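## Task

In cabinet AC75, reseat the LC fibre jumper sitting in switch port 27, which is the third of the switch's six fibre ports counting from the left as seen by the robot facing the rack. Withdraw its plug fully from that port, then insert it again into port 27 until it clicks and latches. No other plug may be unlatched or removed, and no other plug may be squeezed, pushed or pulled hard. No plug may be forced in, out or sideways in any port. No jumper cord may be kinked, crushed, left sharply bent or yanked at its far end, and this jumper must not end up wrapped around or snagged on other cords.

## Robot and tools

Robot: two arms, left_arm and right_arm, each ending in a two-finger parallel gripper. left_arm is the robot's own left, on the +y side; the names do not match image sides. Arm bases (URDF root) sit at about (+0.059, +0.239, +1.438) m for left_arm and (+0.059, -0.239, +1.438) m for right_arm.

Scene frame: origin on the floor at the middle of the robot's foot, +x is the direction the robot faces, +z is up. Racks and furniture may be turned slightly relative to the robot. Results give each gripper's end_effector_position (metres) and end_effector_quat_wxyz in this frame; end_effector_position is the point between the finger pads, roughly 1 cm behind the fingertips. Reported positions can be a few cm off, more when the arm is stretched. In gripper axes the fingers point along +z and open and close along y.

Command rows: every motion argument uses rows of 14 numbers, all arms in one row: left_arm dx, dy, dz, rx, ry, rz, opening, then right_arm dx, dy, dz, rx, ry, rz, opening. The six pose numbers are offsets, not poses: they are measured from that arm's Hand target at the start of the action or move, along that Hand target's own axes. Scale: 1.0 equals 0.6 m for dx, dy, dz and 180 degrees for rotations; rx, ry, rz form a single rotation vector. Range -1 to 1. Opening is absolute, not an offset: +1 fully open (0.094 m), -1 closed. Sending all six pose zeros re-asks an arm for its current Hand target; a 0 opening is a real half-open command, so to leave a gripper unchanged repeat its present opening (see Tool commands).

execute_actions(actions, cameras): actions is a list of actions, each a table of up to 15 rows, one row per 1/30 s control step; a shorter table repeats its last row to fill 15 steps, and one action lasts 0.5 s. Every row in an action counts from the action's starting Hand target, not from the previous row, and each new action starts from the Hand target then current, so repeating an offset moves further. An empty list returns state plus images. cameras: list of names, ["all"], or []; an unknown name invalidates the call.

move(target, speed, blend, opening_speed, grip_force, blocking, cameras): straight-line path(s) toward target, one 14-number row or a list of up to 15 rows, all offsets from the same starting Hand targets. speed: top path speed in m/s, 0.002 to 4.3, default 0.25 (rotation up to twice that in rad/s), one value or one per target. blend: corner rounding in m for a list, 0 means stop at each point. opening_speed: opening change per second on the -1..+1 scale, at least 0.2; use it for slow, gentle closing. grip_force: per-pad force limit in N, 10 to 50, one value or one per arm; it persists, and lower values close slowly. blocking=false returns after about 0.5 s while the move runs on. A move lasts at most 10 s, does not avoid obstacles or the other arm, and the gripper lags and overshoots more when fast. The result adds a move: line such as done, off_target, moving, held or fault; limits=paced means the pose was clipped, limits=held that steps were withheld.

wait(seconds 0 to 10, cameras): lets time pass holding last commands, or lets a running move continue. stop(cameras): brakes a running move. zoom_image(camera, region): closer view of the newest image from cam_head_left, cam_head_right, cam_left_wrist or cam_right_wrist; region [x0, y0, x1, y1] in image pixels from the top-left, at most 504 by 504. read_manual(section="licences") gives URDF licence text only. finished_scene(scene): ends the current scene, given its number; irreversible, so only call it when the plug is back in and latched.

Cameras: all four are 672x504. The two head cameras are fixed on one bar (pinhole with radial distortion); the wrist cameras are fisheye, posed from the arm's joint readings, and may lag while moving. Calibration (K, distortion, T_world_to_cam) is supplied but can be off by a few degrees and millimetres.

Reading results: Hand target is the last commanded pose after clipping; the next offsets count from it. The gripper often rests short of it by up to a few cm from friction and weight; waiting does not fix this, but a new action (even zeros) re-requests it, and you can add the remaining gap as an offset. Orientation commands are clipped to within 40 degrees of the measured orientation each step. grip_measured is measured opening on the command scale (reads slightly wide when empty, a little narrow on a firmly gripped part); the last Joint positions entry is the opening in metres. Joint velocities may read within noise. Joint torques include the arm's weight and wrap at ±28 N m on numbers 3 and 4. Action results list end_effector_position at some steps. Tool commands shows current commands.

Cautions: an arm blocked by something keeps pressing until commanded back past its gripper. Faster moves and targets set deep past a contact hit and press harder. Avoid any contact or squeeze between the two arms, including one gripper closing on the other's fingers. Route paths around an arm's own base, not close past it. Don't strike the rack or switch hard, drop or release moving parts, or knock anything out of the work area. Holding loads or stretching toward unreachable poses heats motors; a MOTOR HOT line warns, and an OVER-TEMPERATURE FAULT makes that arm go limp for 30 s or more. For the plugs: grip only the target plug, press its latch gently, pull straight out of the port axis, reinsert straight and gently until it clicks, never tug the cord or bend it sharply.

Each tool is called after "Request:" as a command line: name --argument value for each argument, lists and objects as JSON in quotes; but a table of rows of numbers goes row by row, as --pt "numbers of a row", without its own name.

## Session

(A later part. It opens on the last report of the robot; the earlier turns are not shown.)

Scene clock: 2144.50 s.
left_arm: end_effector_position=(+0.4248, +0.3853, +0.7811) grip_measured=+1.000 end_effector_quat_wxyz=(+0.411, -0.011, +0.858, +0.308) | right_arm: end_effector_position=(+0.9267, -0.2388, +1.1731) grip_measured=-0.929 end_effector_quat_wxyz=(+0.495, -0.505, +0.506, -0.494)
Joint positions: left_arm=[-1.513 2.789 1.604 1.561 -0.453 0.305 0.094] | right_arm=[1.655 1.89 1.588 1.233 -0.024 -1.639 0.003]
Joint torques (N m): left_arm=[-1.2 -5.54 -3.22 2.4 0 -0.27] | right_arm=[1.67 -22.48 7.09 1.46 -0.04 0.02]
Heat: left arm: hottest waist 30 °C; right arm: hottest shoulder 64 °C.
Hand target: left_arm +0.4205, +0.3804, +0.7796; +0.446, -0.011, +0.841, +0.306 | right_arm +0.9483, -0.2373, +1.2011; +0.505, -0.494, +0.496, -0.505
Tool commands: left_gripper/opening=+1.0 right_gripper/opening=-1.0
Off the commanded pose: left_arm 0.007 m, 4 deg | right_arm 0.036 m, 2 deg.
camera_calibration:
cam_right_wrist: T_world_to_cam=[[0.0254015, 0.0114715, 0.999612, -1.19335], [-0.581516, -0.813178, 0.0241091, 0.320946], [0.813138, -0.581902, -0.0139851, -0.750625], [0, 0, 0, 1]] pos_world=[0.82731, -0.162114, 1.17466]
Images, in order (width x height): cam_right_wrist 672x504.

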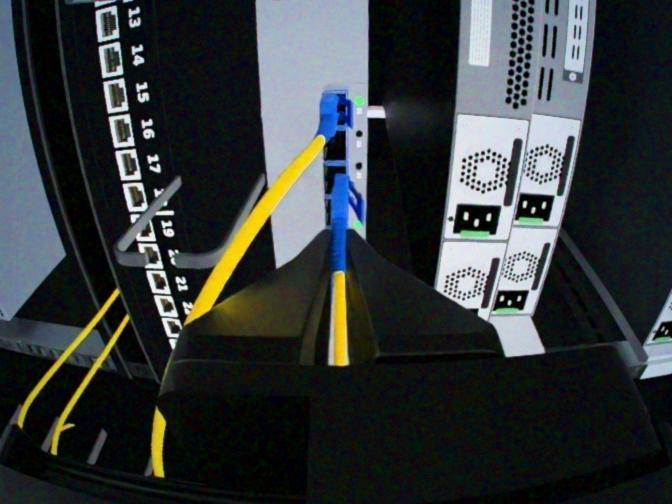

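Request:
move --target '[0,0,0,0,0,0,1, 0.0,0.0225,-0.039,-0.0045,0,0,-1]' --speed 0.06

Request:
move --target '[0,0,0,0,0,0,1, 0.0,-0.0262,0.0367,0.0053,0,0,-1]' --speed 0.06 --cameras '["cam_right_wrist"]'

Request:
zoom_image --camera "cam_right_wrist" --region '[320, 150, 380, 220]'

Scene clock: 2159.70 s.
left_arm: end_effector_position=(+0.4248, +0.3853, +0.7811) grip_measured=+1.000 end_effector_quat_wxyz=(+0.411, -0.011, +0.858, +0.308) | right_arm: end_effector_position=(+0.9185, -0.2382, +1.1670) grip_measured=-0.929 end_effector_quat_wxyz=(+0.492, -0.509, +0.509, -0.490)
Joint positions: left_arm=[-1.513 2.789 1.604 1.561 -0.453 0.305 0.094] | right_arm=[1.655 1.89 1.565 1.24 -0.024 -1.639 0.003]
Joint torques (N m): left_arm=[-1.26 -5.77 -3.17 2.51 0.01 -0.23] | right_arm=[1.67 -21.83 4.18 2.95 -0.04 0.04]
Heat: left arm: hottest waist 30 °C; right arm: hottest shoulder 66 °C.
Hand target: left_arm +0.4205, +0.3804, +0.7796; +0.446, -0.011, +0.841, +0.306 | right_arm +0.9252, -0.2372, +1.1874; +0.501, -0.498, +0.499, -0.501
Off the commanded pose: left_arm 0.007 m, 4 deg | right_arm 0.021 m, 2 deg.
joint sent to its limit (left arm) — joint 4 (wrist pitch), upper limit. The joint targets are off in orientation, not in position.
move: off_target (left_arm, right_arm)

Scene clock: 2160.70 s.
left_arm: end_effector_position=(+0.4248, +0.3853, +0.7811) grip_measured=+1.000 end_effector_quat_wxyz=(+0.411, -0.011, +0.858, +0.308) | right_arm: end_effector_position=(+0.9244, -0.2385, +1.1695) grip_measured=-0.929 end_effector_quat_wxyz=(+0.492, -0.508, +0.509, -0.491)
Joint positions: left_arm=[-1.513 2.789 1.604 1.561 -0.453 0.305 0.094] | right_arm=[1.655 1.89 1.581 1.227 -0.024 -1.639 0.003]
Joint torques (N m): left_arm=[-1.38 -5.89 -3.28 2.54 -0.01 -0.25] | right_arm=[1.55 -22.77 6.98 1.85 -0.03 0.03]
Heat: left arm: hottest waist 30 °C; right arm: hottest shoulder 66 °C.
Hand target: left_arm +0.4205, +0.3804, +0.7796; +0.446, -0.011, +0.841, +0.306 | right_arm +0.9472, -0.2373, +1.2032; +0.505, -0.494, +0.495, -0.506
Off the commanded pose: left_arm 0.007 m, 4 deg | right_arm 0.041 m, 3 deg.
joint sent to its limit (left arm) — joint 4 (wrist pitch), upper limit. The joint targets are off in orientation, not in position.
move: off_target (left_arm, right_arm)
camera_calibration:
cam_right_wrist: T_world_to_cam=[[0.0375351, 0.0112428, 0.999232, -1.2006], [-0.580469, -0.813693, 0.03096, 0.310841], [0.813417, -0.581185, -0.024016, -0.737013], [0, 0, 0, 1]] pos_world=[0.824997, -0.161914, 1.17235]
Images, in order (width x height): cam_right_wrist 672x504.

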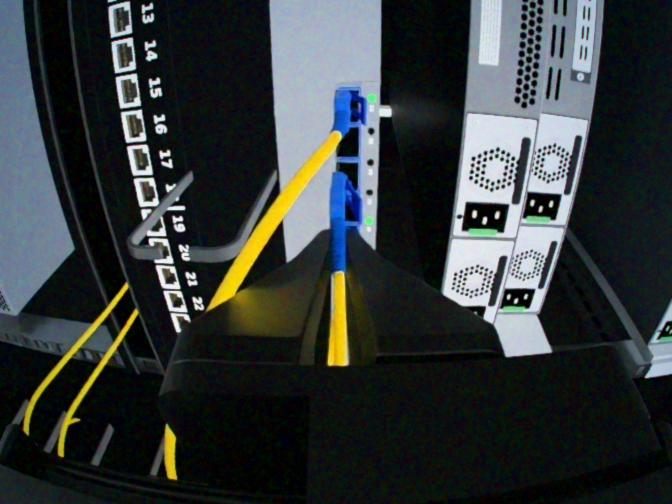

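Scaled by 7.200 from the camera's 672x504 image, which has a finer 960x720 frame.

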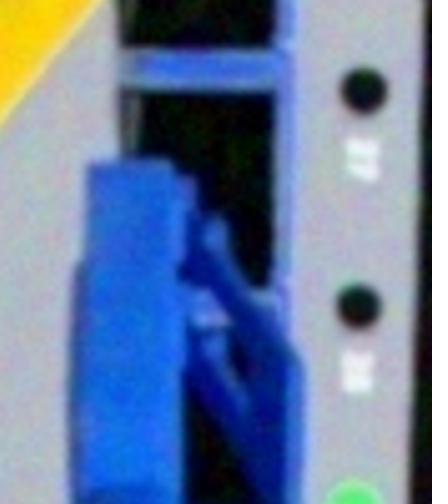

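Request:
move --target '[0,0,0,0,0,0,1, 0.0,-0.0085,-0.0117,0.0105,0,0,-1]' --speed 0.06

Request:
move --target '[0,0,0,0,0,0,1, 0.0,0.0185,0,-0.01416,0,0,-1]' --speed 0.06

Scene clock: 2172.30 s.
left_arm: end_effector_position=(+0.4248, +0.3853, +0.7811) grip_measured=+1.000 end_effector_quat_wxyz=(+0.411, -0.011, +0.858, +0.308) | right_arm: end_effector_position=(+0.9245, -0.2389, +1.1748) grip_measured=-0.929 end_effector_quat_wxyz=(+0.497, -0.503, +0.504, -0.496)
Joint positions: left_arm=[-1.513 2.789 1.604 1.561 -0.453 0.305 0.094] | right_arm=[1.655 1.89 1.581 1.248 -0.024 -1.639 0.003]
Joint torques (N m): left_arm=[-1.32 -5.89 -3.23 2.4 -0.03 -0.25] | right_arm=[1.55 -22.83 5.89 2.93 -0.14 0.03]
Heat: left arm: hottest waist 30 °C; right arm: hottest shoulder 67 °C.
Hand target: left_arm +0.4205, +0.3804, +0.7796; +0.446, -0.011, +0.841, +0.306 | right_arm +0.9400, -0.2373, +1.2081; +0.514, -0.485, +0.487, -0.514
Off the commanded pose: left_arm 0.007 m, 4 deg | right_arm 0.037 m, 4 deg.
joint sent to its limit (left arm) — joint 4 (wrist pitch), upper limit. The joint targets are off in orientation, not in position.
move: off_target (left_arm, right_arm)

Scene clock: 2173.20 s.
left_arm: end_effector_position=(+0.4248, +0.3853, +0.7811) grip_measured=+1.000 end_effector_quat_wxyz=(+0.411, -0.011, +0.858, +0.308) | right_arm: end_effector_position=(+0.9244, -0.2386, +1.1707) grip_measured=-0.929 end_effector_quat_wxyz=(+0.493, -0.507, +0.508, -0.492)
Joint positions: left_arm=[-1.513 2.789 1.604 1.561 -0.453 0.305 0.094] | right_arm=[1.655 1.89 1.581 1.232 -0.024 -1.639 0.003]
Joint torques (N m): left_arm=[-1.49 -5.77 -3.14 2.5 -0.03 -0.26] | right_arm=[1.61 -22.71 5.83 1.84 -0.01 0.02]
Heat: left arm: hottest waist 30 °C; right arm: hottest shoulder 67 °C.
Hand target: left_arm +0.4205, +0.3804, +0.7796; +0.446, -0.011, +0.841, +0.306 | right_arm +0.9406, -0.2373, +1.1971; +0.503, -0.497, +0.498, -0.503
Off the commanded pose: left_arm 0.007 m, 4 deg | right_arm 0.031 m, 2 deg.
joint sent to its limit (left arm) — joint 4 (wrist pitch), upper limit. The joint targets are off in orientation, not in position.
move: off_target (left_arm, right_arm)

Request:
move --target '[0,0,0,0,0,0,1, 0.0,-0.0172,0.0167,0.0077,0,0,-1]' --speed 0.04 --cameras '["cam_right_wrist"]'

Request:
zoom_image --camera "cam_right_wrist" --region '[320, 150, 380, 220]'

Scene clock: 2180.87 s.
left_arm: end_effector_position=(+0.4248, +0.3853, +0.7811) grip_measured=+1.000 end_effector_quat_wxyz=(+0.411, -0.011, +0.858, +0.308) | right_arm: end_effector_position=(+0.9273, -0.2389, +1.1732) grip_measured=-0.929 end_effector_quat_wxyz=(+0.495, -0.505, +0.506, -0.494)
Joint positions: left_arm=[-1.513 2.789 1.604 1.561 -0.453 0.305 0.094] | right_arm=[1.655 1.89 1.589 1.23 -0.024 -1.639 0.003]
Joint torques (N m): left_arm=[-1.49 -6.01 -3.22 2.52 -0.03 -0.25] | right_arm=[1.73 -23.3 7.2 1.83 -0.06 0.03]
Heat: left arm: hottest waist 30 °C; right arm: hottest shoulder 68 °C.
Hand target: left_arm +0.4205, +0.3804, +0.7796; +0.446, -0.011, +0.841, +0.306 | right_arm +0.9505, -0.2373, +1.2075; +0.509, -0.491, +0.492, -0.509
Off the commanded pose: left_arm 0.007 m, 4 deg | right_arm 0.041 m, 3 deg.
joint sent to its limit (left arm) — joint 4 (wrist pitch), upper limit. The joint targets are off in orientation, not in position.
move: off_target (left_arm, right_arm)
camera_calibration:
cam_right_wrist: T_world_to_cam=[[0.0265403, 0.011514, 0.999581, -1.19447], [-0.581409, -0.813233, 0.0248047, 0.320352], [0.813178, -0.581824, -0.0148891, -0.750207], [0, 0, 0, 1]] pos_world=[0.828009, -0.162214, 1.17486]
Images, in order (width x height): cam_right_wrist 672x504.

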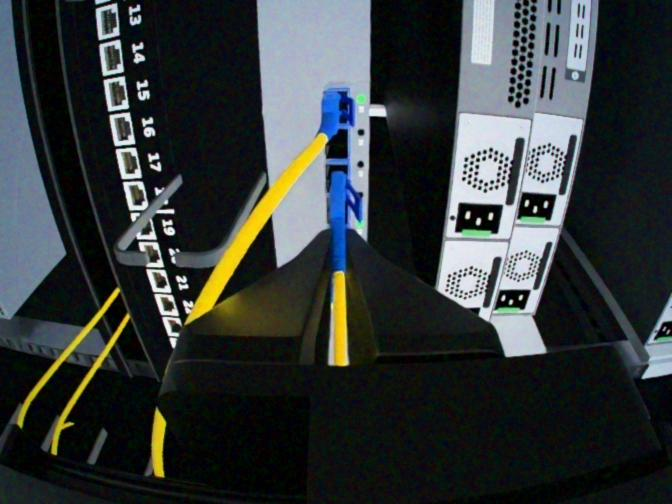

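Scaled by 7.200 from the camera's 672x504 image, which has a finer 960x720 frame.

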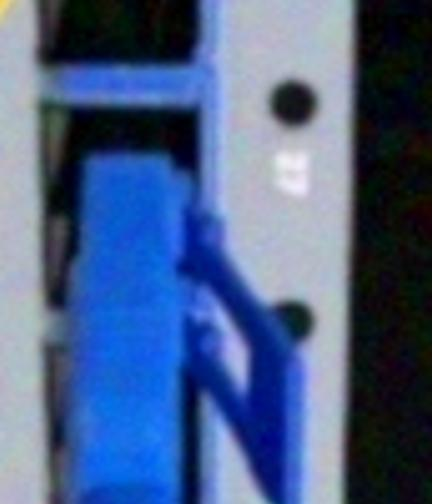

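Request:
move --target '[0,0,0,0,0,0,1, 0.0,0.0026,0,-0.0019,0,0,-1]' --speed 0.04 --cameras '["cam_right_wrist"]'

Request:
zoom_image --camera "cam_right_wrist" --region '[320, 150, 380, 220]'

Scene clock: 2189.80 s.
left_arm: end_effector_position=(+0.4248, +0.3853, +0.7811) grip_measured=+1.000 end_effector_quat_wxyz=(+0.411, -0.011, +0.858, +0.308) | right_arm: end_effector_position=(+0.9273, -0.2388, +1.1718) grip_measured=-0.929 end_effector_quat_wxyz=(+0.493, -0.507, +0.508, -0.492)
Joint positions: left_arm=[-1.513 2.789 1.604 1.561 -0.453 0.305 0.094] | right_arm=[1.655 1.89 1.589 1.224 -0.024 -1.639 0.003]
Joint torques (N m): left_arm=[-1.49 -5.6 -3.26 2.52 -0.03 -0.26] | right_arm=[1.55 -22.77 7.23 1.85 -0.04 0.02]
Heat: left arm: hottest waist 30 °C; right arm: hottest shoulder 68 °C.
Hand target: left_arm +0.4205, +0.3804, +0.7796; +0.446, -0.011, +0.841, +0.306 | right_arm +0.9505, -0.2373, +1.2058; +0.507, -0.492, +0.494, -0.507
Off the commanded pose: left_arm 0.007 m, 4 deg | right_arm 0.041 m, 3 deg.
joint sent to its limit (left arm) — joint 4 (wrist pitch), upper limit. The joint targets are off in orientation, not in position.
move: off_target (left_arm, right_arm)
camera_calibration:
cam_right_wrist: T_world_to_cam=[[0.0322178, 0.0113689, 0.999416, -1.1982], [-0.580946, -0.813461, 0.0279813, 0.316242], [0.813304, -0.581508, -0.0196032, -0.744593], [0, 0, 0, 1]] pos_world=[0.827903, -0.162114, 1.17406]
Images, in order (width x height): cam_right_wrist 672x504.

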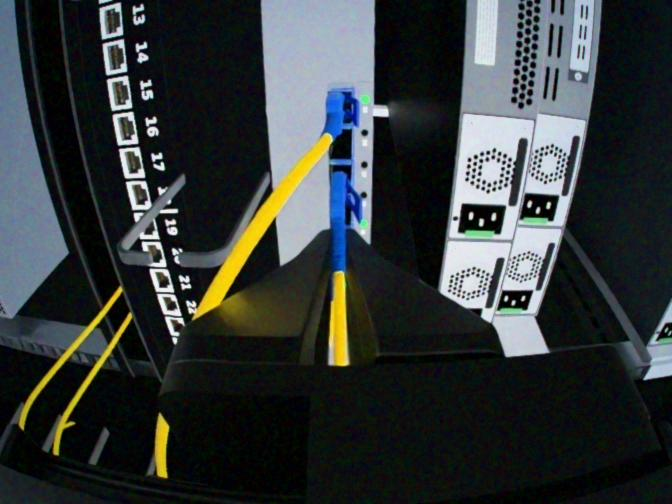

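Scaled by 7.200 from the camera's 672x504 image, which has a finer 960x720 frame.

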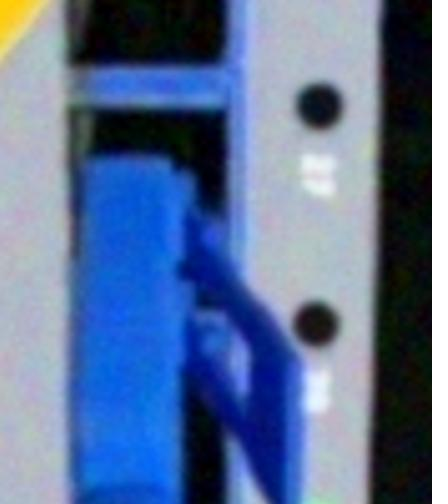

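Request:
move --target '[0,0,0,0,0,0,1, 0.0,-0.0063,0.007,0.0025,0,0,-1]' --speed 0.04 --cameras '["cam_right_wrist"]'

Request:
zoom_image --camera "cam_right_wrist" --region '[320, 150, 380, 220]'

Scene clock: 2198.33 s.
left_arm: end_effector_position=(+0.4248, +0.3853, +0.7811) grip_measured=+1.000 end_effector_quat_wxyz=(+0.411, -0.011, +0.858, +0.308) | right_arm: end_effector_position=(+0.9284, -0.2388, +1.1725) grip_measured=-0.929 end_effector_quat_wxyz=(+0.494, -0.506, +0.507, -0.492)
Joint positions: left_arm=[-1.513 2.789 1.604 1.561 -0.453 0.305 0.094] | right_arm=[1.655 1.89 1.592 1.223 -0.024 -1.639 0.003]
Joint torques (N m): left_arm=[-1.73 -5.95 -3.15 2.45 0 -0.24] | right_arm=[1.79 -22.83 7.76 1.81 -0.07 0.03]
Heat: left arm: hottest waist 30 °C; right arm: hottest shoulder 69 °C.
Hand target: left_arm +0.4205, +0.3804, +0.7796; +0.446, -0.011, +0.841, +0.306 | right_arm +0.9547, -0.2373, +1.2098; +0.509, -0.490, +0.491, -0.509
Off the commanded pose: left_arm 0.007 m, 4 deg | right_arm 0.046 m, 4 deg.
joint sent to its limit (left arm) — joint 4 (wrist pitch), upper limit. The joint targets are off in orientation, not in position.
move: off_target (left_arm, right_arm)
camera_calibration:
cam_right_wrist: T_world_to_cam=[[0.0307188, 0.0113381, 0.999464, -1.19765], [-0.581074, -0.8134, 0.0270868, 0.31795], [0.813271, -0.581594, -0.0183984, -0.746937], [0, 0, 0, 1]] pos_world=[0.829005, -0.162214, 1.17466]
Images, in order (width x height): cam_right_wrist 672x504.

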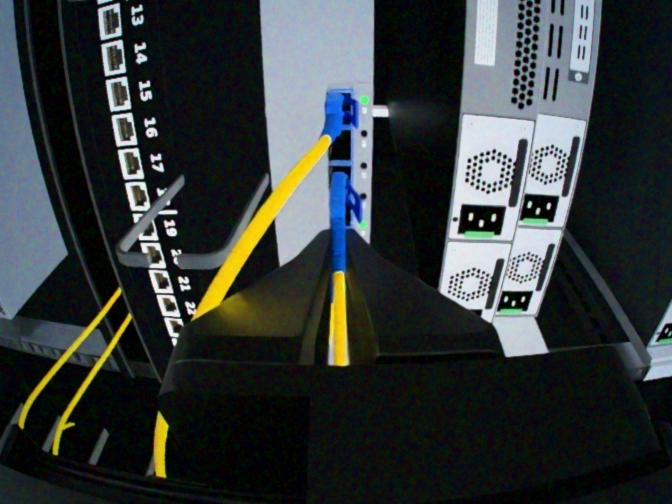

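Scaled by 7.200 from the camera's 672x504 image, which has a finer 960x720 frame.

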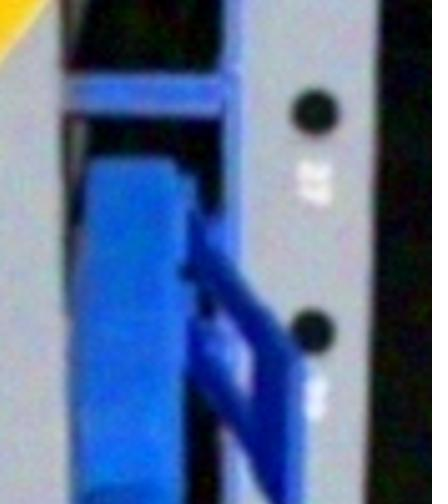

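Request:
move --target '[0,0,0,0,0,0,1, 0.0,-0.005,0.007,0.0016,0,0,-1]' --speed 0.04 --cameras '["cam_right_wrist"]'

Request:
zoom_image --camera "cam_right_wrist" --region '[320, 150, 380, 220]'

Scene clock: 2205.67 s.
left_arm: end_effector_position=(+0.4248, +0.3853, +0.7811) grip_measured=+1.000 end_effector_quat_wxyz=(+0.411, -0.011, +0.858, +0.308) | right_arm: end_effector_position=(+0.9288, -0.2388, +1.1725) grip_measured=-0.929 end_effector_quat_wxyz=(+0.494, -0.507, +0.507, -0.492)
Joint positions: left_arm=[-1.513 2.789 1.604 1.561 -0.453 0.305 0.094] | right_arm=[1.655 1.89 1.593 1.221 -0.024 -1.639 0.003]
Joint torques (N m): left_arm=[-1.38 -5.95 -3.3 2.48 -0.04 -0.26] | right_arm=[1.73 -23.36 8.38 1.7 -0.1 0.01]
Heat: left arm: hottest waist 30 °C; right arm: hottest shoulder 69 °C.
Hand target: left_arm +0.4205, +0.3804, +0.7796; +0.446, -0.011, +0.841, +0.306 | right_arm +0.9588, -0.2374, +1.2130; +0.510, -0.489, +0.490, -0.510
Off the commanded pose: left_arm 0.007 m, 4 deg | right_arm 0.050 m, 4 deg.
joint sent to its limit (left arm) — joint 4 (wrist pitch), upper limit. The joint targets are off in orientation, not in position.
move: off_target (left_arm, right_arm)
camera_calibration:
cam_right_wrist: T_world_to_cam=[[0.0314986, 0.0113949, 0.999439, -1.19827], [-0.581041, -0.813407, 0.0275862, 0.317567], [0.813264, -0.581584, -0.0190002, -0.746547], [0, 0, 0, 1]] pos_world=[0.829404, -0.162214, 1.17466]
Images, in order (width x height): cam_right_wrist 672x504.

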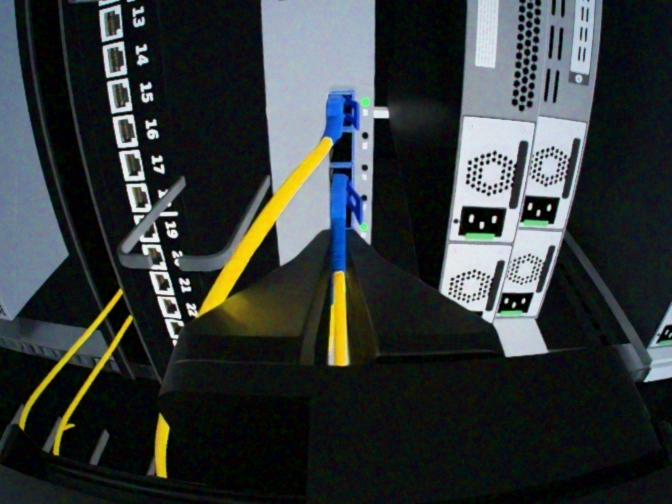

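Scaled by 7.200 from the camera's 672x504 image, which has a finer 960x720 frame.

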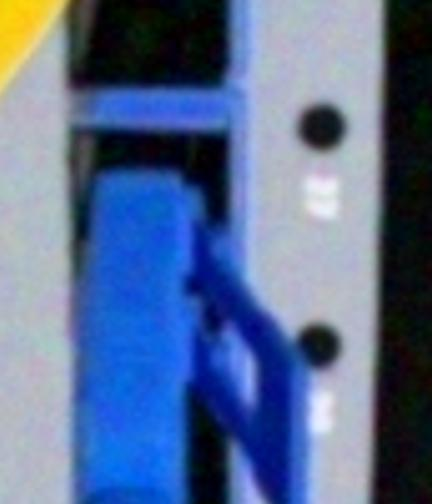

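Request:
move --target '[0,0,0,0,0,0,1, 0.015,0.0433,-0.038,-0.0207,-0.024,0,-1]' --speed 0.06 --cameras '["cam_right_wrist", "cam_head_left", "cam_head_right"]'

Request:
zoom_image --camera "cam_head_left" --region '[474, 352, 500, 374]'

Request:
zoom_image --camera "cam_head_right" --region '[436, 352, 462, 374]'

Scene clock: 2224.73 s.
left_arm: end_effector_position=(+0.4248, +0.3853, +0.7811) grip_measured=+1.000 end_effector_quat_wxyz=(+0.411, -0.011, +0.858, +0.308) | right_arm: end_effector_position=(+0.9279, -0.2393, +1.1689) grip_measured=-0.929 end_effector_quat_wxyz=(+0.508, -0.529, +0.489, -0.471)
Joint positions: left_arm=[-1.513 2.789 1.604 1.561 -0.453 0.305 0.094] | right_arm=[1.633 1.889 1.593 1.206 -0.114 -1.627 0.003]
Joint torques (N m): left_arm=[-1.61 -5.95 -3.25 2.52 -0.04 -0.24] | right_arm=[0.38 -22.65 4.64 1.59 -0.22 0.18]
Heat: left arm: hottest waist 30 °C; right arm: hottest shoulder 69 °C.
Hand target: left_arm +0.4205, +0.3804, +0.7796; +0.446, -0.011, +0.841, +0.306 | right_arm +0.9370, -0.2464, +1.1860; +0.512, -0.524, +0.487, -0.475
Off the commanded pose: left_arm 0.007 m, 4 deg | right_arm 0.021 m, 1 deg.
joint sent to its limit (left arm) — joint 4 (wrist pitch), upper limit. The joint targets are off in orientation, not in position.
move: off_target (left_arm, right_arm)
camera_calibration:
cam_right_wrist: T_world_to_cam=[[0.0411622, 0.0173518, 0.999002, -1.2017], [-0.516804, -0.85534, 0.0361506, 0.237107], [0.855114, -0.517776, -0.0262403, -0.761274], [0, 0, 0, 1]] pos_world=[0.822978, -0.170511, 1.17195]
Images, in order (width x height): cam_head_left 672x504, cam_head_right 672x504, cam_right_wrist 672x504.

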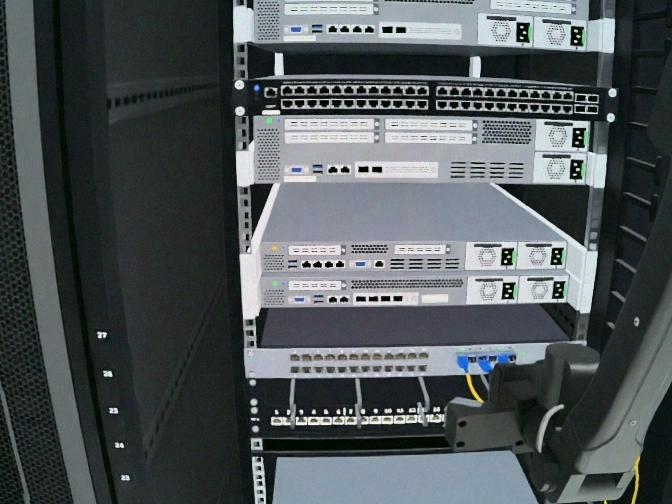

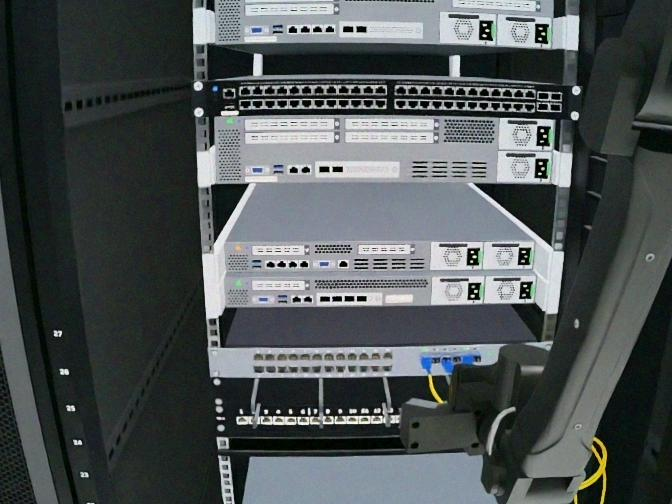

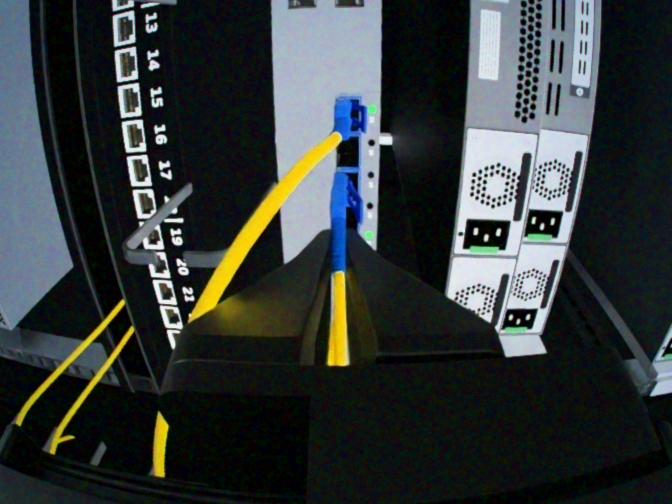

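Scaled by 19.385 from the camera's 672x504 image, which has a finer 960x720 frame.

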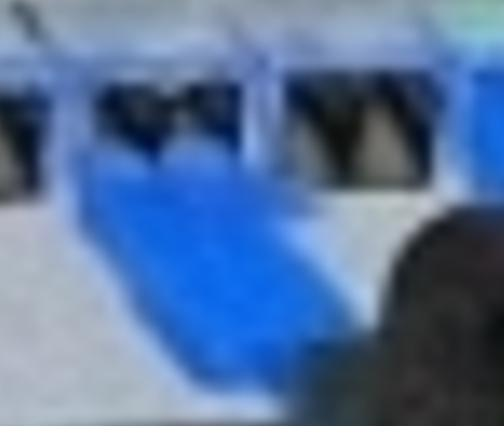

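Scaled by 19.385 from the camera's 672x504 image, which has a finer 960x720 frame.

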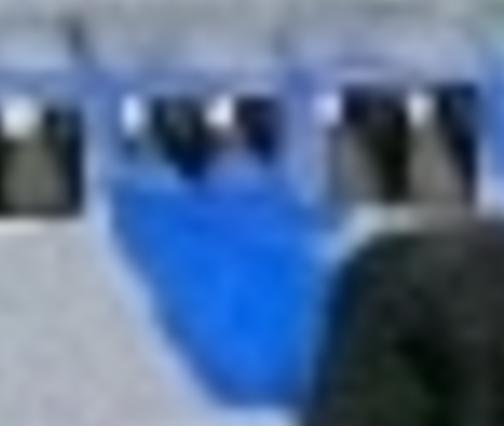

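Request:
move --target '[0,0,0,0,0,0,1, 0.004,-0.022,-0.010,0.02,0,0,-1]' --speed 0.06

Scene clock: 2237.13 s.
left_arm: end_effector_position=(+0.4248, +0.3853, +0.7811) grip_measured=+1.000 end_effector_quat_wxyz=(+0.411, -0.011, +0.858, +0.308) | right_arm: end_effector_position=(+0.9245, -0.2434, +1.1759) grip_measured=-0.929 end_effector_quat_wxyz=(+0.518, -0.520, +0.482, -0.479)
Joint positions: left_arm=[-1.513 2.789 1.604 1.561 -0.453 0.305 0.094] | right_arm=[1.626 1.889 1.584 1.25 -0.118 -1.615 0.003]
Joint torques (N m): left_arm=[-1.2 -5.77 -3.21 2.45 0.01 -0.25] | right_arm=[0.26 -22.48 4.38 2.88 -0.28 0.18]
Heat: left arm: hottest waist 30 °C; right arm: hottest shoulder 69 °C.
Hand target: left_arm +0.4205, +0.3804, +0.7796; +0.446, -0.011, +0.841, +0.306 | right_arm +0.9316, -0.2492, +1.1994; +0.528, -0.508, +0.472, -0.491
Off the commanded pose: left_arm 0.007 m, 4 deg | right_arm 0.025 m, 3 deg.
joint sent to its limit (left arm) — joint 4 (wrist pitch), upper limit. The joint targets are off in orientation, not in position.
move: off_target (left_arm, right_arm)

Request:
wait --seconds 0 --cameras '["cam_right_wrist", "cam_head_left", "cam_head_right"]'

Request:
zoom_image --camera "cam_head_left" --region '[474, 352, 500, 374]'

Request:
zoom_image --camera "cam_head_right" --region '[436, 352, 462, 374]'

Request:
zoom_image --camera "cam_right_wrist" --region '[320, 150, 380, 220]'

Scene clock: 2249.03 s.
left_arm: end_effector_position=(+0.4248, +0.3853, +0.7811) grip_measured=+1.000 end_effector_quat_wxyz=(+0.411, -0.011, +0.858, +0.308) | right_arm: end_effector_position=(+0.9243, -0.2434, +1.1758) grip_measured=-0.929 end_effector_quat_wxyz=(+0.518, -0.520, +0.483, -0.479)
Joint positions: left_arm=[-1.513 2.789 1.604 1.561 -0.453 0.305 0.094] | right_arm=[1.626 1.889 1.583 1.25 -0.118 -1.615 0.003]
Joint torques (N m): left_arm=[-1.67 -5.66 -3.28 2.4 -0.01 -0.22] | right_arm=[0.03 -22.36 4.37 2.93 -0.29 0.17]
Heat: left arm: hottest waist 30 °C; right arm: hottest shoulder 69 °C.
Hand target: left_arm +0.4205, +0.3804, +0.7796; +0.446, -0.011, +0.841, +0.306 | right_arm +0.9315, -0.2492, +1.1992; +0.528, -0.508, +0.472, -0.490
Tool commands: left_gripper/opening=+1.0 right_gripper/opening=-1.0
Off the commanded pose: left_arm 0.007 m, 4 deg | right_arm 0.025 m, 3 deg.
camera_calibration:
cam_right_wrist: T_world_to_cam=[[0.00842695, 0.0116916, 0.999896, -1.1805], [-0.518544, -0.85493, 0.0143667, 0.25882], [0.855009, -0.518611, -0.00114187, -0.789763], [0, 0, 0, 1]] pos_world=[0.819413, -0.174505, 1.17576]
Images, in order (width x height): cam_head_left 672x504, cam_head_right 672x504, cam_right_wrist 672x504.

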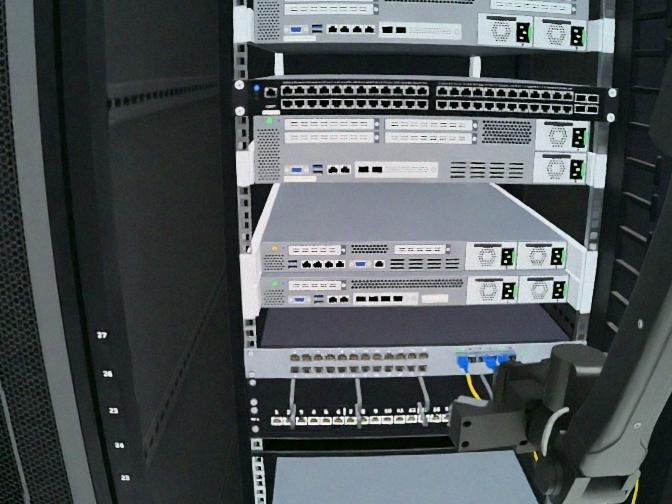

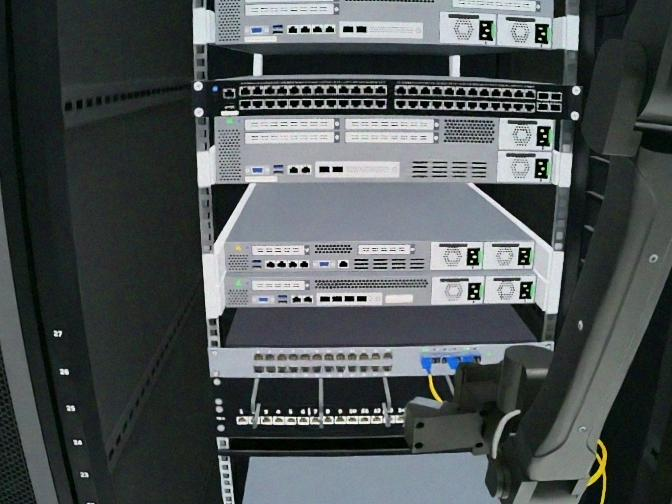

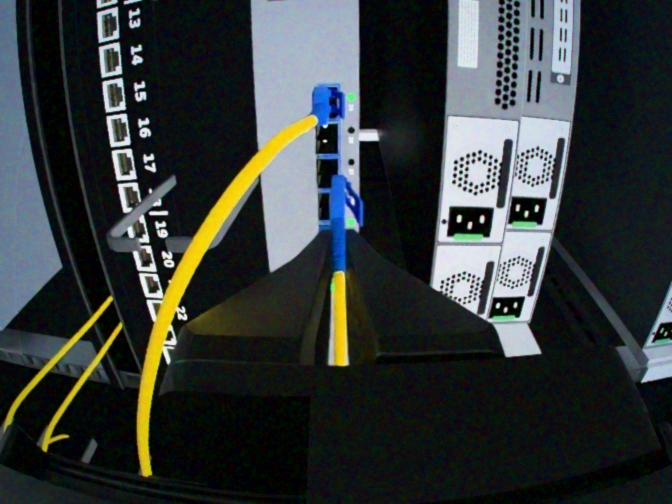

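Scaled by 19.385 from the camera's 672x504 image, which has a finer 960x720 frame.

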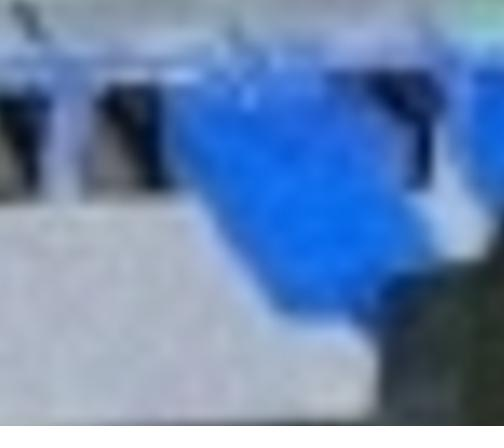

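Scaled by 19.385 from the camera's 672x504 image, which has a finer 960x720 frame.

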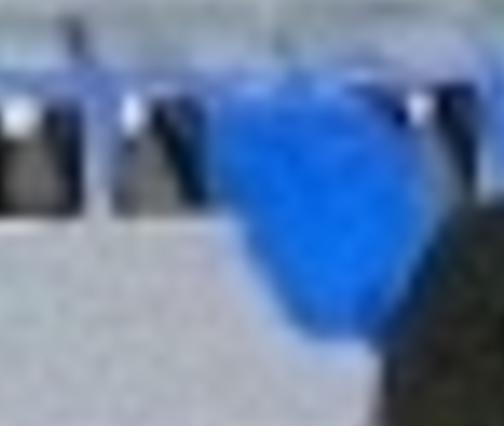

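Scaled by 7.200 from the camera's 672x504 image, which has a finer 960x720 frame.

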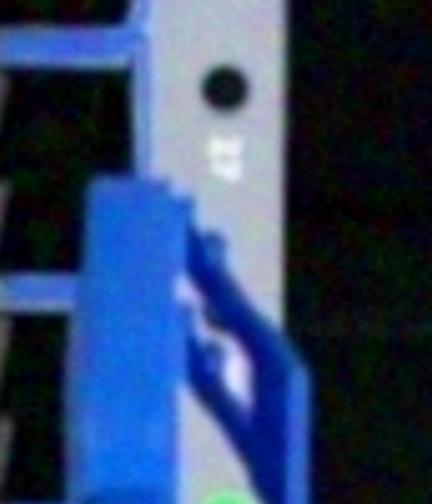

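Request:
move --target '[0,0,0,0,0,0,1, -0.025,0.0167,0,-0.0127,0,0,-1]' --speed 0.06

Scene clock: 2292.10 s.
left_arm: end_effector_position=(+0.4248, +0.3853, +0.7811) grip_measured=+1.000 end_effector_quat_wxyz=(+0.411, -0.011, +0.858, +0.308) | right_arm: end_effector_position=(+0.9225, -0.2379, +1.1717) grip_measured=-0.929 end_effector_quat_wxyz=(+0.514, -0.522, +0.487, -0.475)
Joint positions: left_arm=[-1.513 2.789 1.604 1.561 -0.453 0.305 0.094] | right_arm=[1.636 1.889 1.578 1.24 -0.11 -1.621 0.003]
Joint torques (N m): left_arm=[-1.14 -5.83 -3.08 2.56 0 -0.21] | right_arm=[1.55 -22.24 4.38 1.94 0.04 0.01]
Heat: left arm: hottest waist 30 °C; right arm: hottest shoulder 69 °C.
Hand target: left_arm +0.4205, +0.3804, +0.7796; +0.446, -0.011, +0.841, +0.306 | right_arm +0.9308, -0.2343, +1.1893; +0.518, -0.518, +0.481, -0.481
Off the commanded pose: left_arm 0.007 m, 4 deg | right_arm 0.020 m, 1 deg.
joint sent to its limit (left arm) — joint 4 (wrist pitch), upper limit. The joint targets are off in orientation, not in position.
move: off_target (left_arm, right_arm)

Request:
move --target '[0,0,0,0,0,0,1, 0.022,-0.0373,0.0353,0.0143,0,0,-1]' --speed 0.05 --cameras '["cam_right_wrist", "cam_head_left", "cam_head_right"]'

Request:
zoom_image --camera "cam_head_left" --region '[474, 352, 500, 374]'

Request:
zoom_image --camera "cam_head_right" --region '[436, 352, 462, 374]'

Request:
zoom_image --camera "cam_right_wrist" --region '[320, 150, 380, 220]'

Scene clock: 2303.87 s.
left_arm: end_effector_position=(+0.4248, +0.3853, +0.7811) grip_measured=+1.000 end_effector_quat_wxyz=(+0.411, -0.011, +0.858, +0.308) | right_arm: end_effector_position=(+0.9270, -0.2376, +1.1740) grip_measured=-0.929 end_effector_quat_wxyz=(+0.516, -0.523, +0.486, -0.474)
Joint positions: left_arm=[-1.513 2.789 1.604 1.561 -0.453 0.305 0.094] | right_arm=[1.635 1.888 1.589 1.228 -0.116 -1.621 0.003]
Joint torques (N m): left_arm=[-1.44 -6.18 -3.22 2.52 -0.02 -0.23] | right_arm=[0.03 -23.24 7.6 1.84 -0.22 0.17]
Heat: left arm: hottest waist 30 °C; right arm: hottest shoulder 69 °C.
Hand target: left_arm +0.4205, +0.3804, +0.7796; +0.446, -0.011, +0.841, +0.306 | right_arm +0.9529, -0.2458, +1.2116; +0.530, -0.506, +0.471, -0.492
Off the commanded pose: left_arm 0.007 m, 4 deg | right_arm 0.046 m, 4 deg.
joint sent to its limit (left arm) — joint 4 (wrist pitch), upper limit. The joint targets are off in orientation, not in position.
move: off_target (left_arm, right_arm)
camera_calibration:
cam_right_wrist: T_world_to_cam=[[0.0216377, 0.0102164, 0.999714, -1.19128], [-0.515571, -0.856615, 0.019913, 0.255567], [0.856574, -0.515854, -0.0132679, -0.7756], [0, 0, 0, 1]] pos_world=[0.821898, -0.169003, 1.17556]
Images, in order (width x height): cam_head_left 672x504, cam_head_right 672x504, cam_right_wrist 672x504.

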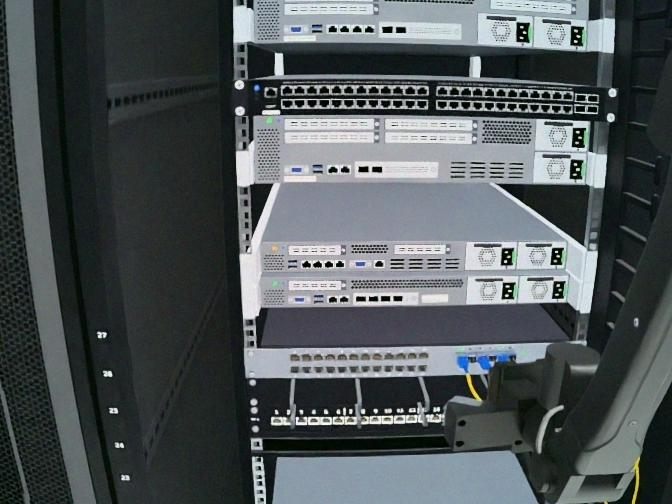

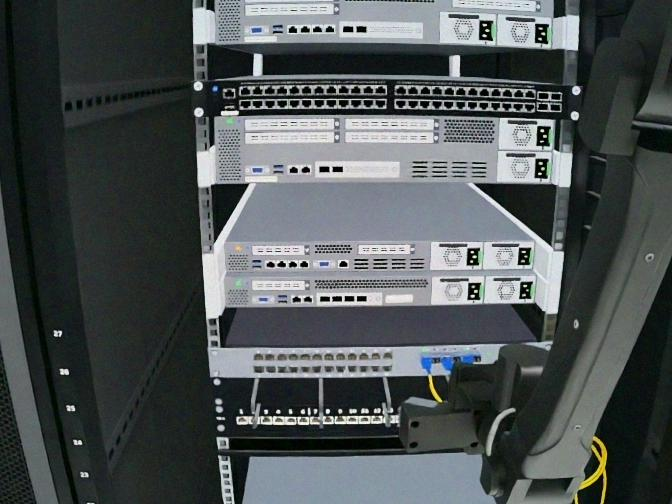

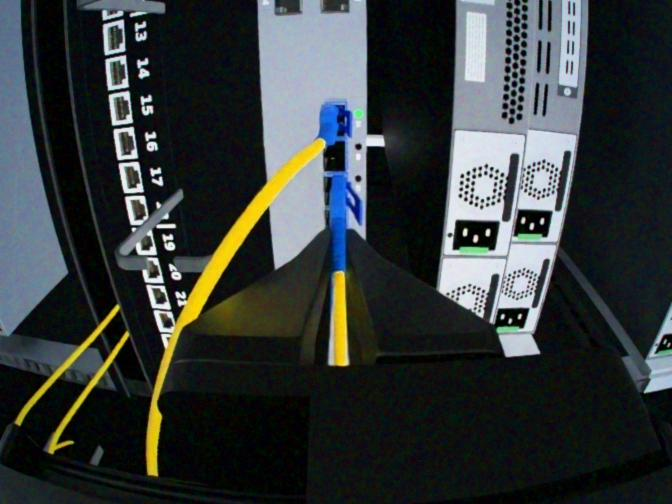

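Scaled by 19.385 from the camera's 672x504 image, which has a finer 960x720 frame.

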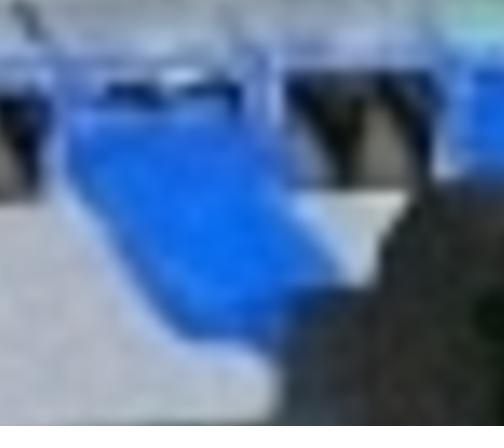

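Scaled by 19.385 from the camera's 672x504 image, which has a finer 960x720 frame.

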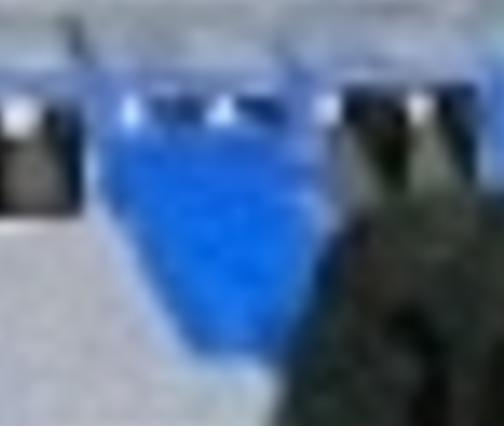

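Scaled by 7.200 from the camera's 672x504 image, which has a finer 960x720 frame.

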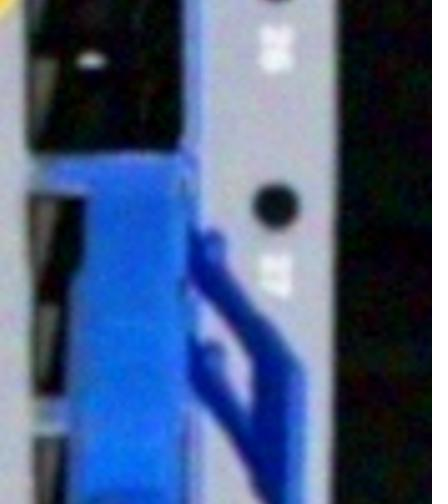

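Request:
move --target '[0,0,0,0,0,0,1, 0.005,0.0047,0,-0.0035,0,0,-1]' --speed 0.04 --cameras '["cam_right_wrist", "cam_head_left", "cam_head_right"]'

Request:
zoom_image --camera "cam_head_left" --region '[474, 352, 500, 374]'

Request:
zoom_image --camera "cam_head_right" --region '[436, 352, 462, 374]'

Request:
zoom_image --camera "cam_right_wrist" --region '[320, 150, 380, 220]'

Scene clock: 2318.43 s.
left_arm: end_effector_position=(+0.4248, +0.3853, +0.7811) grip_measured=+1.000 end_effector_quat_wxyz=(+0.411, -0.011, +0.858, +0.308) | right_arm: end_effector_position=(+0.9285, -0.2410, +1.1725) grip_measured=-0.929 end_effector_quat_wxyz=(+0.513, -0.525, +0.488, -0.472)
Joint positions: left_arm=[-1.513 2.789 1.604 1.561 -0.453 0.305 0.094] | right_arm=[1.63 1.888 1.594 1.216 -0.118 -1.619 0.003]
Joint torques (N m): left_arm=[-1.26 -5.95 -3.23 2.47 -0.01 -0.26] | right_arm=[0.09 -23 7.43 1.85 -0.21 0.17]
Heat: left arm: hottest waist 30 °C; right arm: hottest shoulder 67 °C.
Hand target: left_arm +0.4205, +0.3804, +0.7796; +0.446, -0.011, +0.841, +0.306 | right_arm +0.9533, -0.2488, +1.2088; +0.527, -0.509, +0.473, -0.489
Off the commanded pose: left_arm 0.007 m, 4 deg | right_arm 0.045 m, 3 deg.
joint sent to its limit (left arm) — joint 4 (wrist pitch), upper limit. The joint targets are off in orientation, not in position.
move: off_target (left_arm, right_arm)
camera_calibration:
cam_right_wrist: T_world_to_cam=[[0.0300367, 0.0118829, 0.999478, -1.19683], [-0.515799, -0.856325, 0.0256819, 0.246899], [0.856183, -0.516301, -0.019592, -0.770969], [0, 0, 0, 1]] pos_world=[0.823389, -0.172405, 1.17476]
Images, in order (width x height): cam_head_left 672x504, cam_head_right 672x504, cam_right_wrist 672x504.

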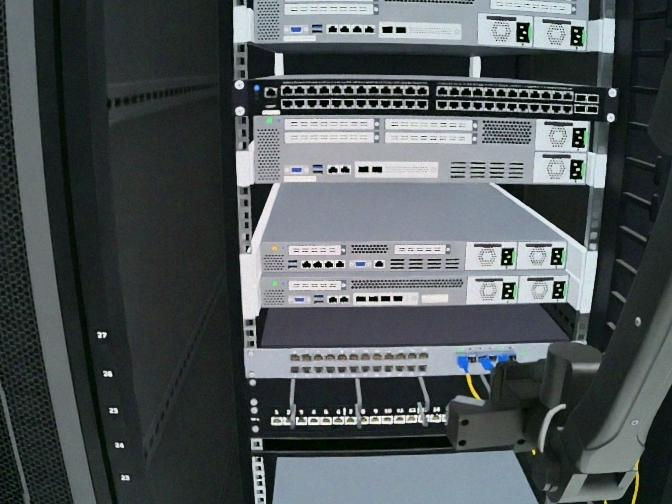

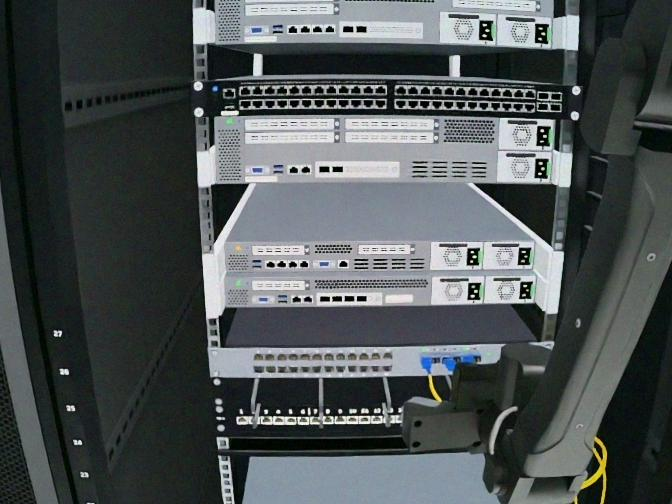

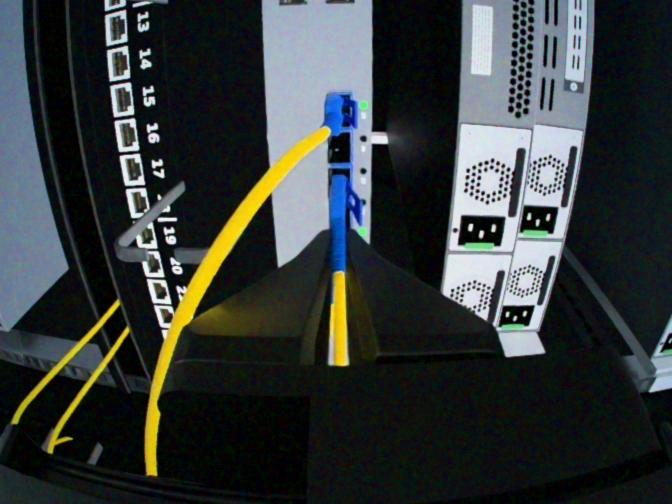

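Scaled by 19.385 from the camera's 672x504 image, which has a finer 960x720 frame.

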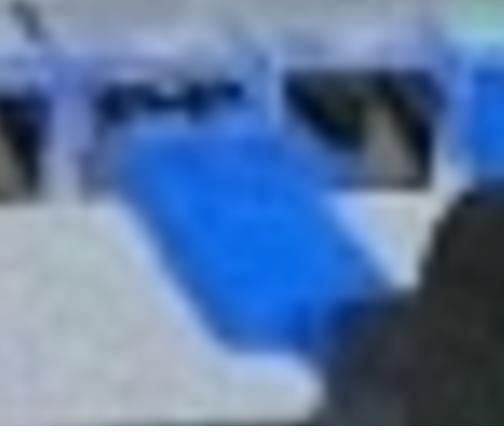

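Scaled by 19.385 from the camera's 672x504 image, which has a finer 960x720 frame.

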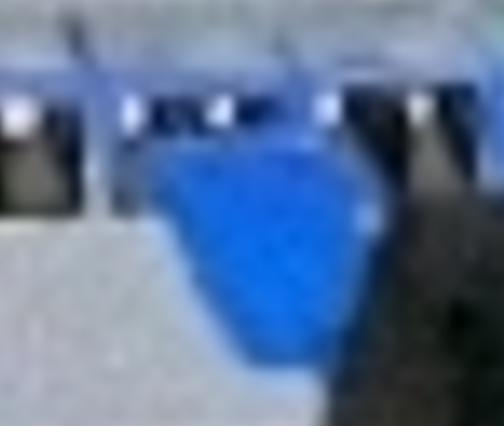

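Scaled by 7.200 from the camera's 672x504 image, which has a finer 960x720 frame.

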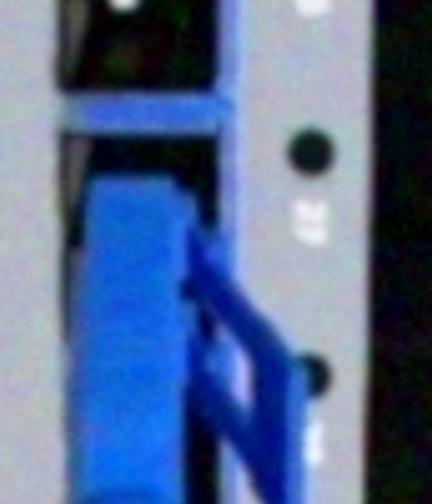

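Request:
move --target '[0,0,0,0,0,0,1, -0.021,0.001,0,-0.0008,0,0,-1]' --speed 0.04

Scene clock: 2325.33 s.
left_arm: end_effector_position=(+0.4248, +0.3853, +0.7811) grip_measured=+1.000 end_effector_quat_wxyz=(+0.411, -0.011, +0.858, +0.308) | right_arm: end_effector_position=(+0.9286, -0.2399, +1.1726) grip_measured=-0.929 end_effector_quat_wxyz=(+0.513, -0.524, +0.489, -0.473)
Joint positions: left_arm=[-1.513 2.789 1.604 1.561 -0.453 0.305 0.094] | right_arm=[1.633 1.888 1.594 1.216 -0.112 -1.618 0.003]
Joint torques (N m): left_arm=[-1.55 -5.77 -3.21 2.44 -0.01 -0.25] | right_arm=[1.73 -23.36 7.21 1.74 0.01 0.01]
Heat: left arm: hottest waist 30 °C; right arm: hottest shoulder 66 °C.
Hand target: left_arm +0.4205, +0.3804, +0.7796; +0.446, -0.011, +0.841, +0.306 | right_arm +0.9523, -0.2363, +1.2082; +0.526, -0.510, +0.474, -0.489
Off the commanded pose: left_arm 0.007 m, 4 deg | right_arm 0.043 m, 3 deg.
joint sent to its limit (left arm) — joint 4 (wrist pitch), upper limit. The joint targets are off in orientation, not in position.
move: off_target (left_arm, right_arm)


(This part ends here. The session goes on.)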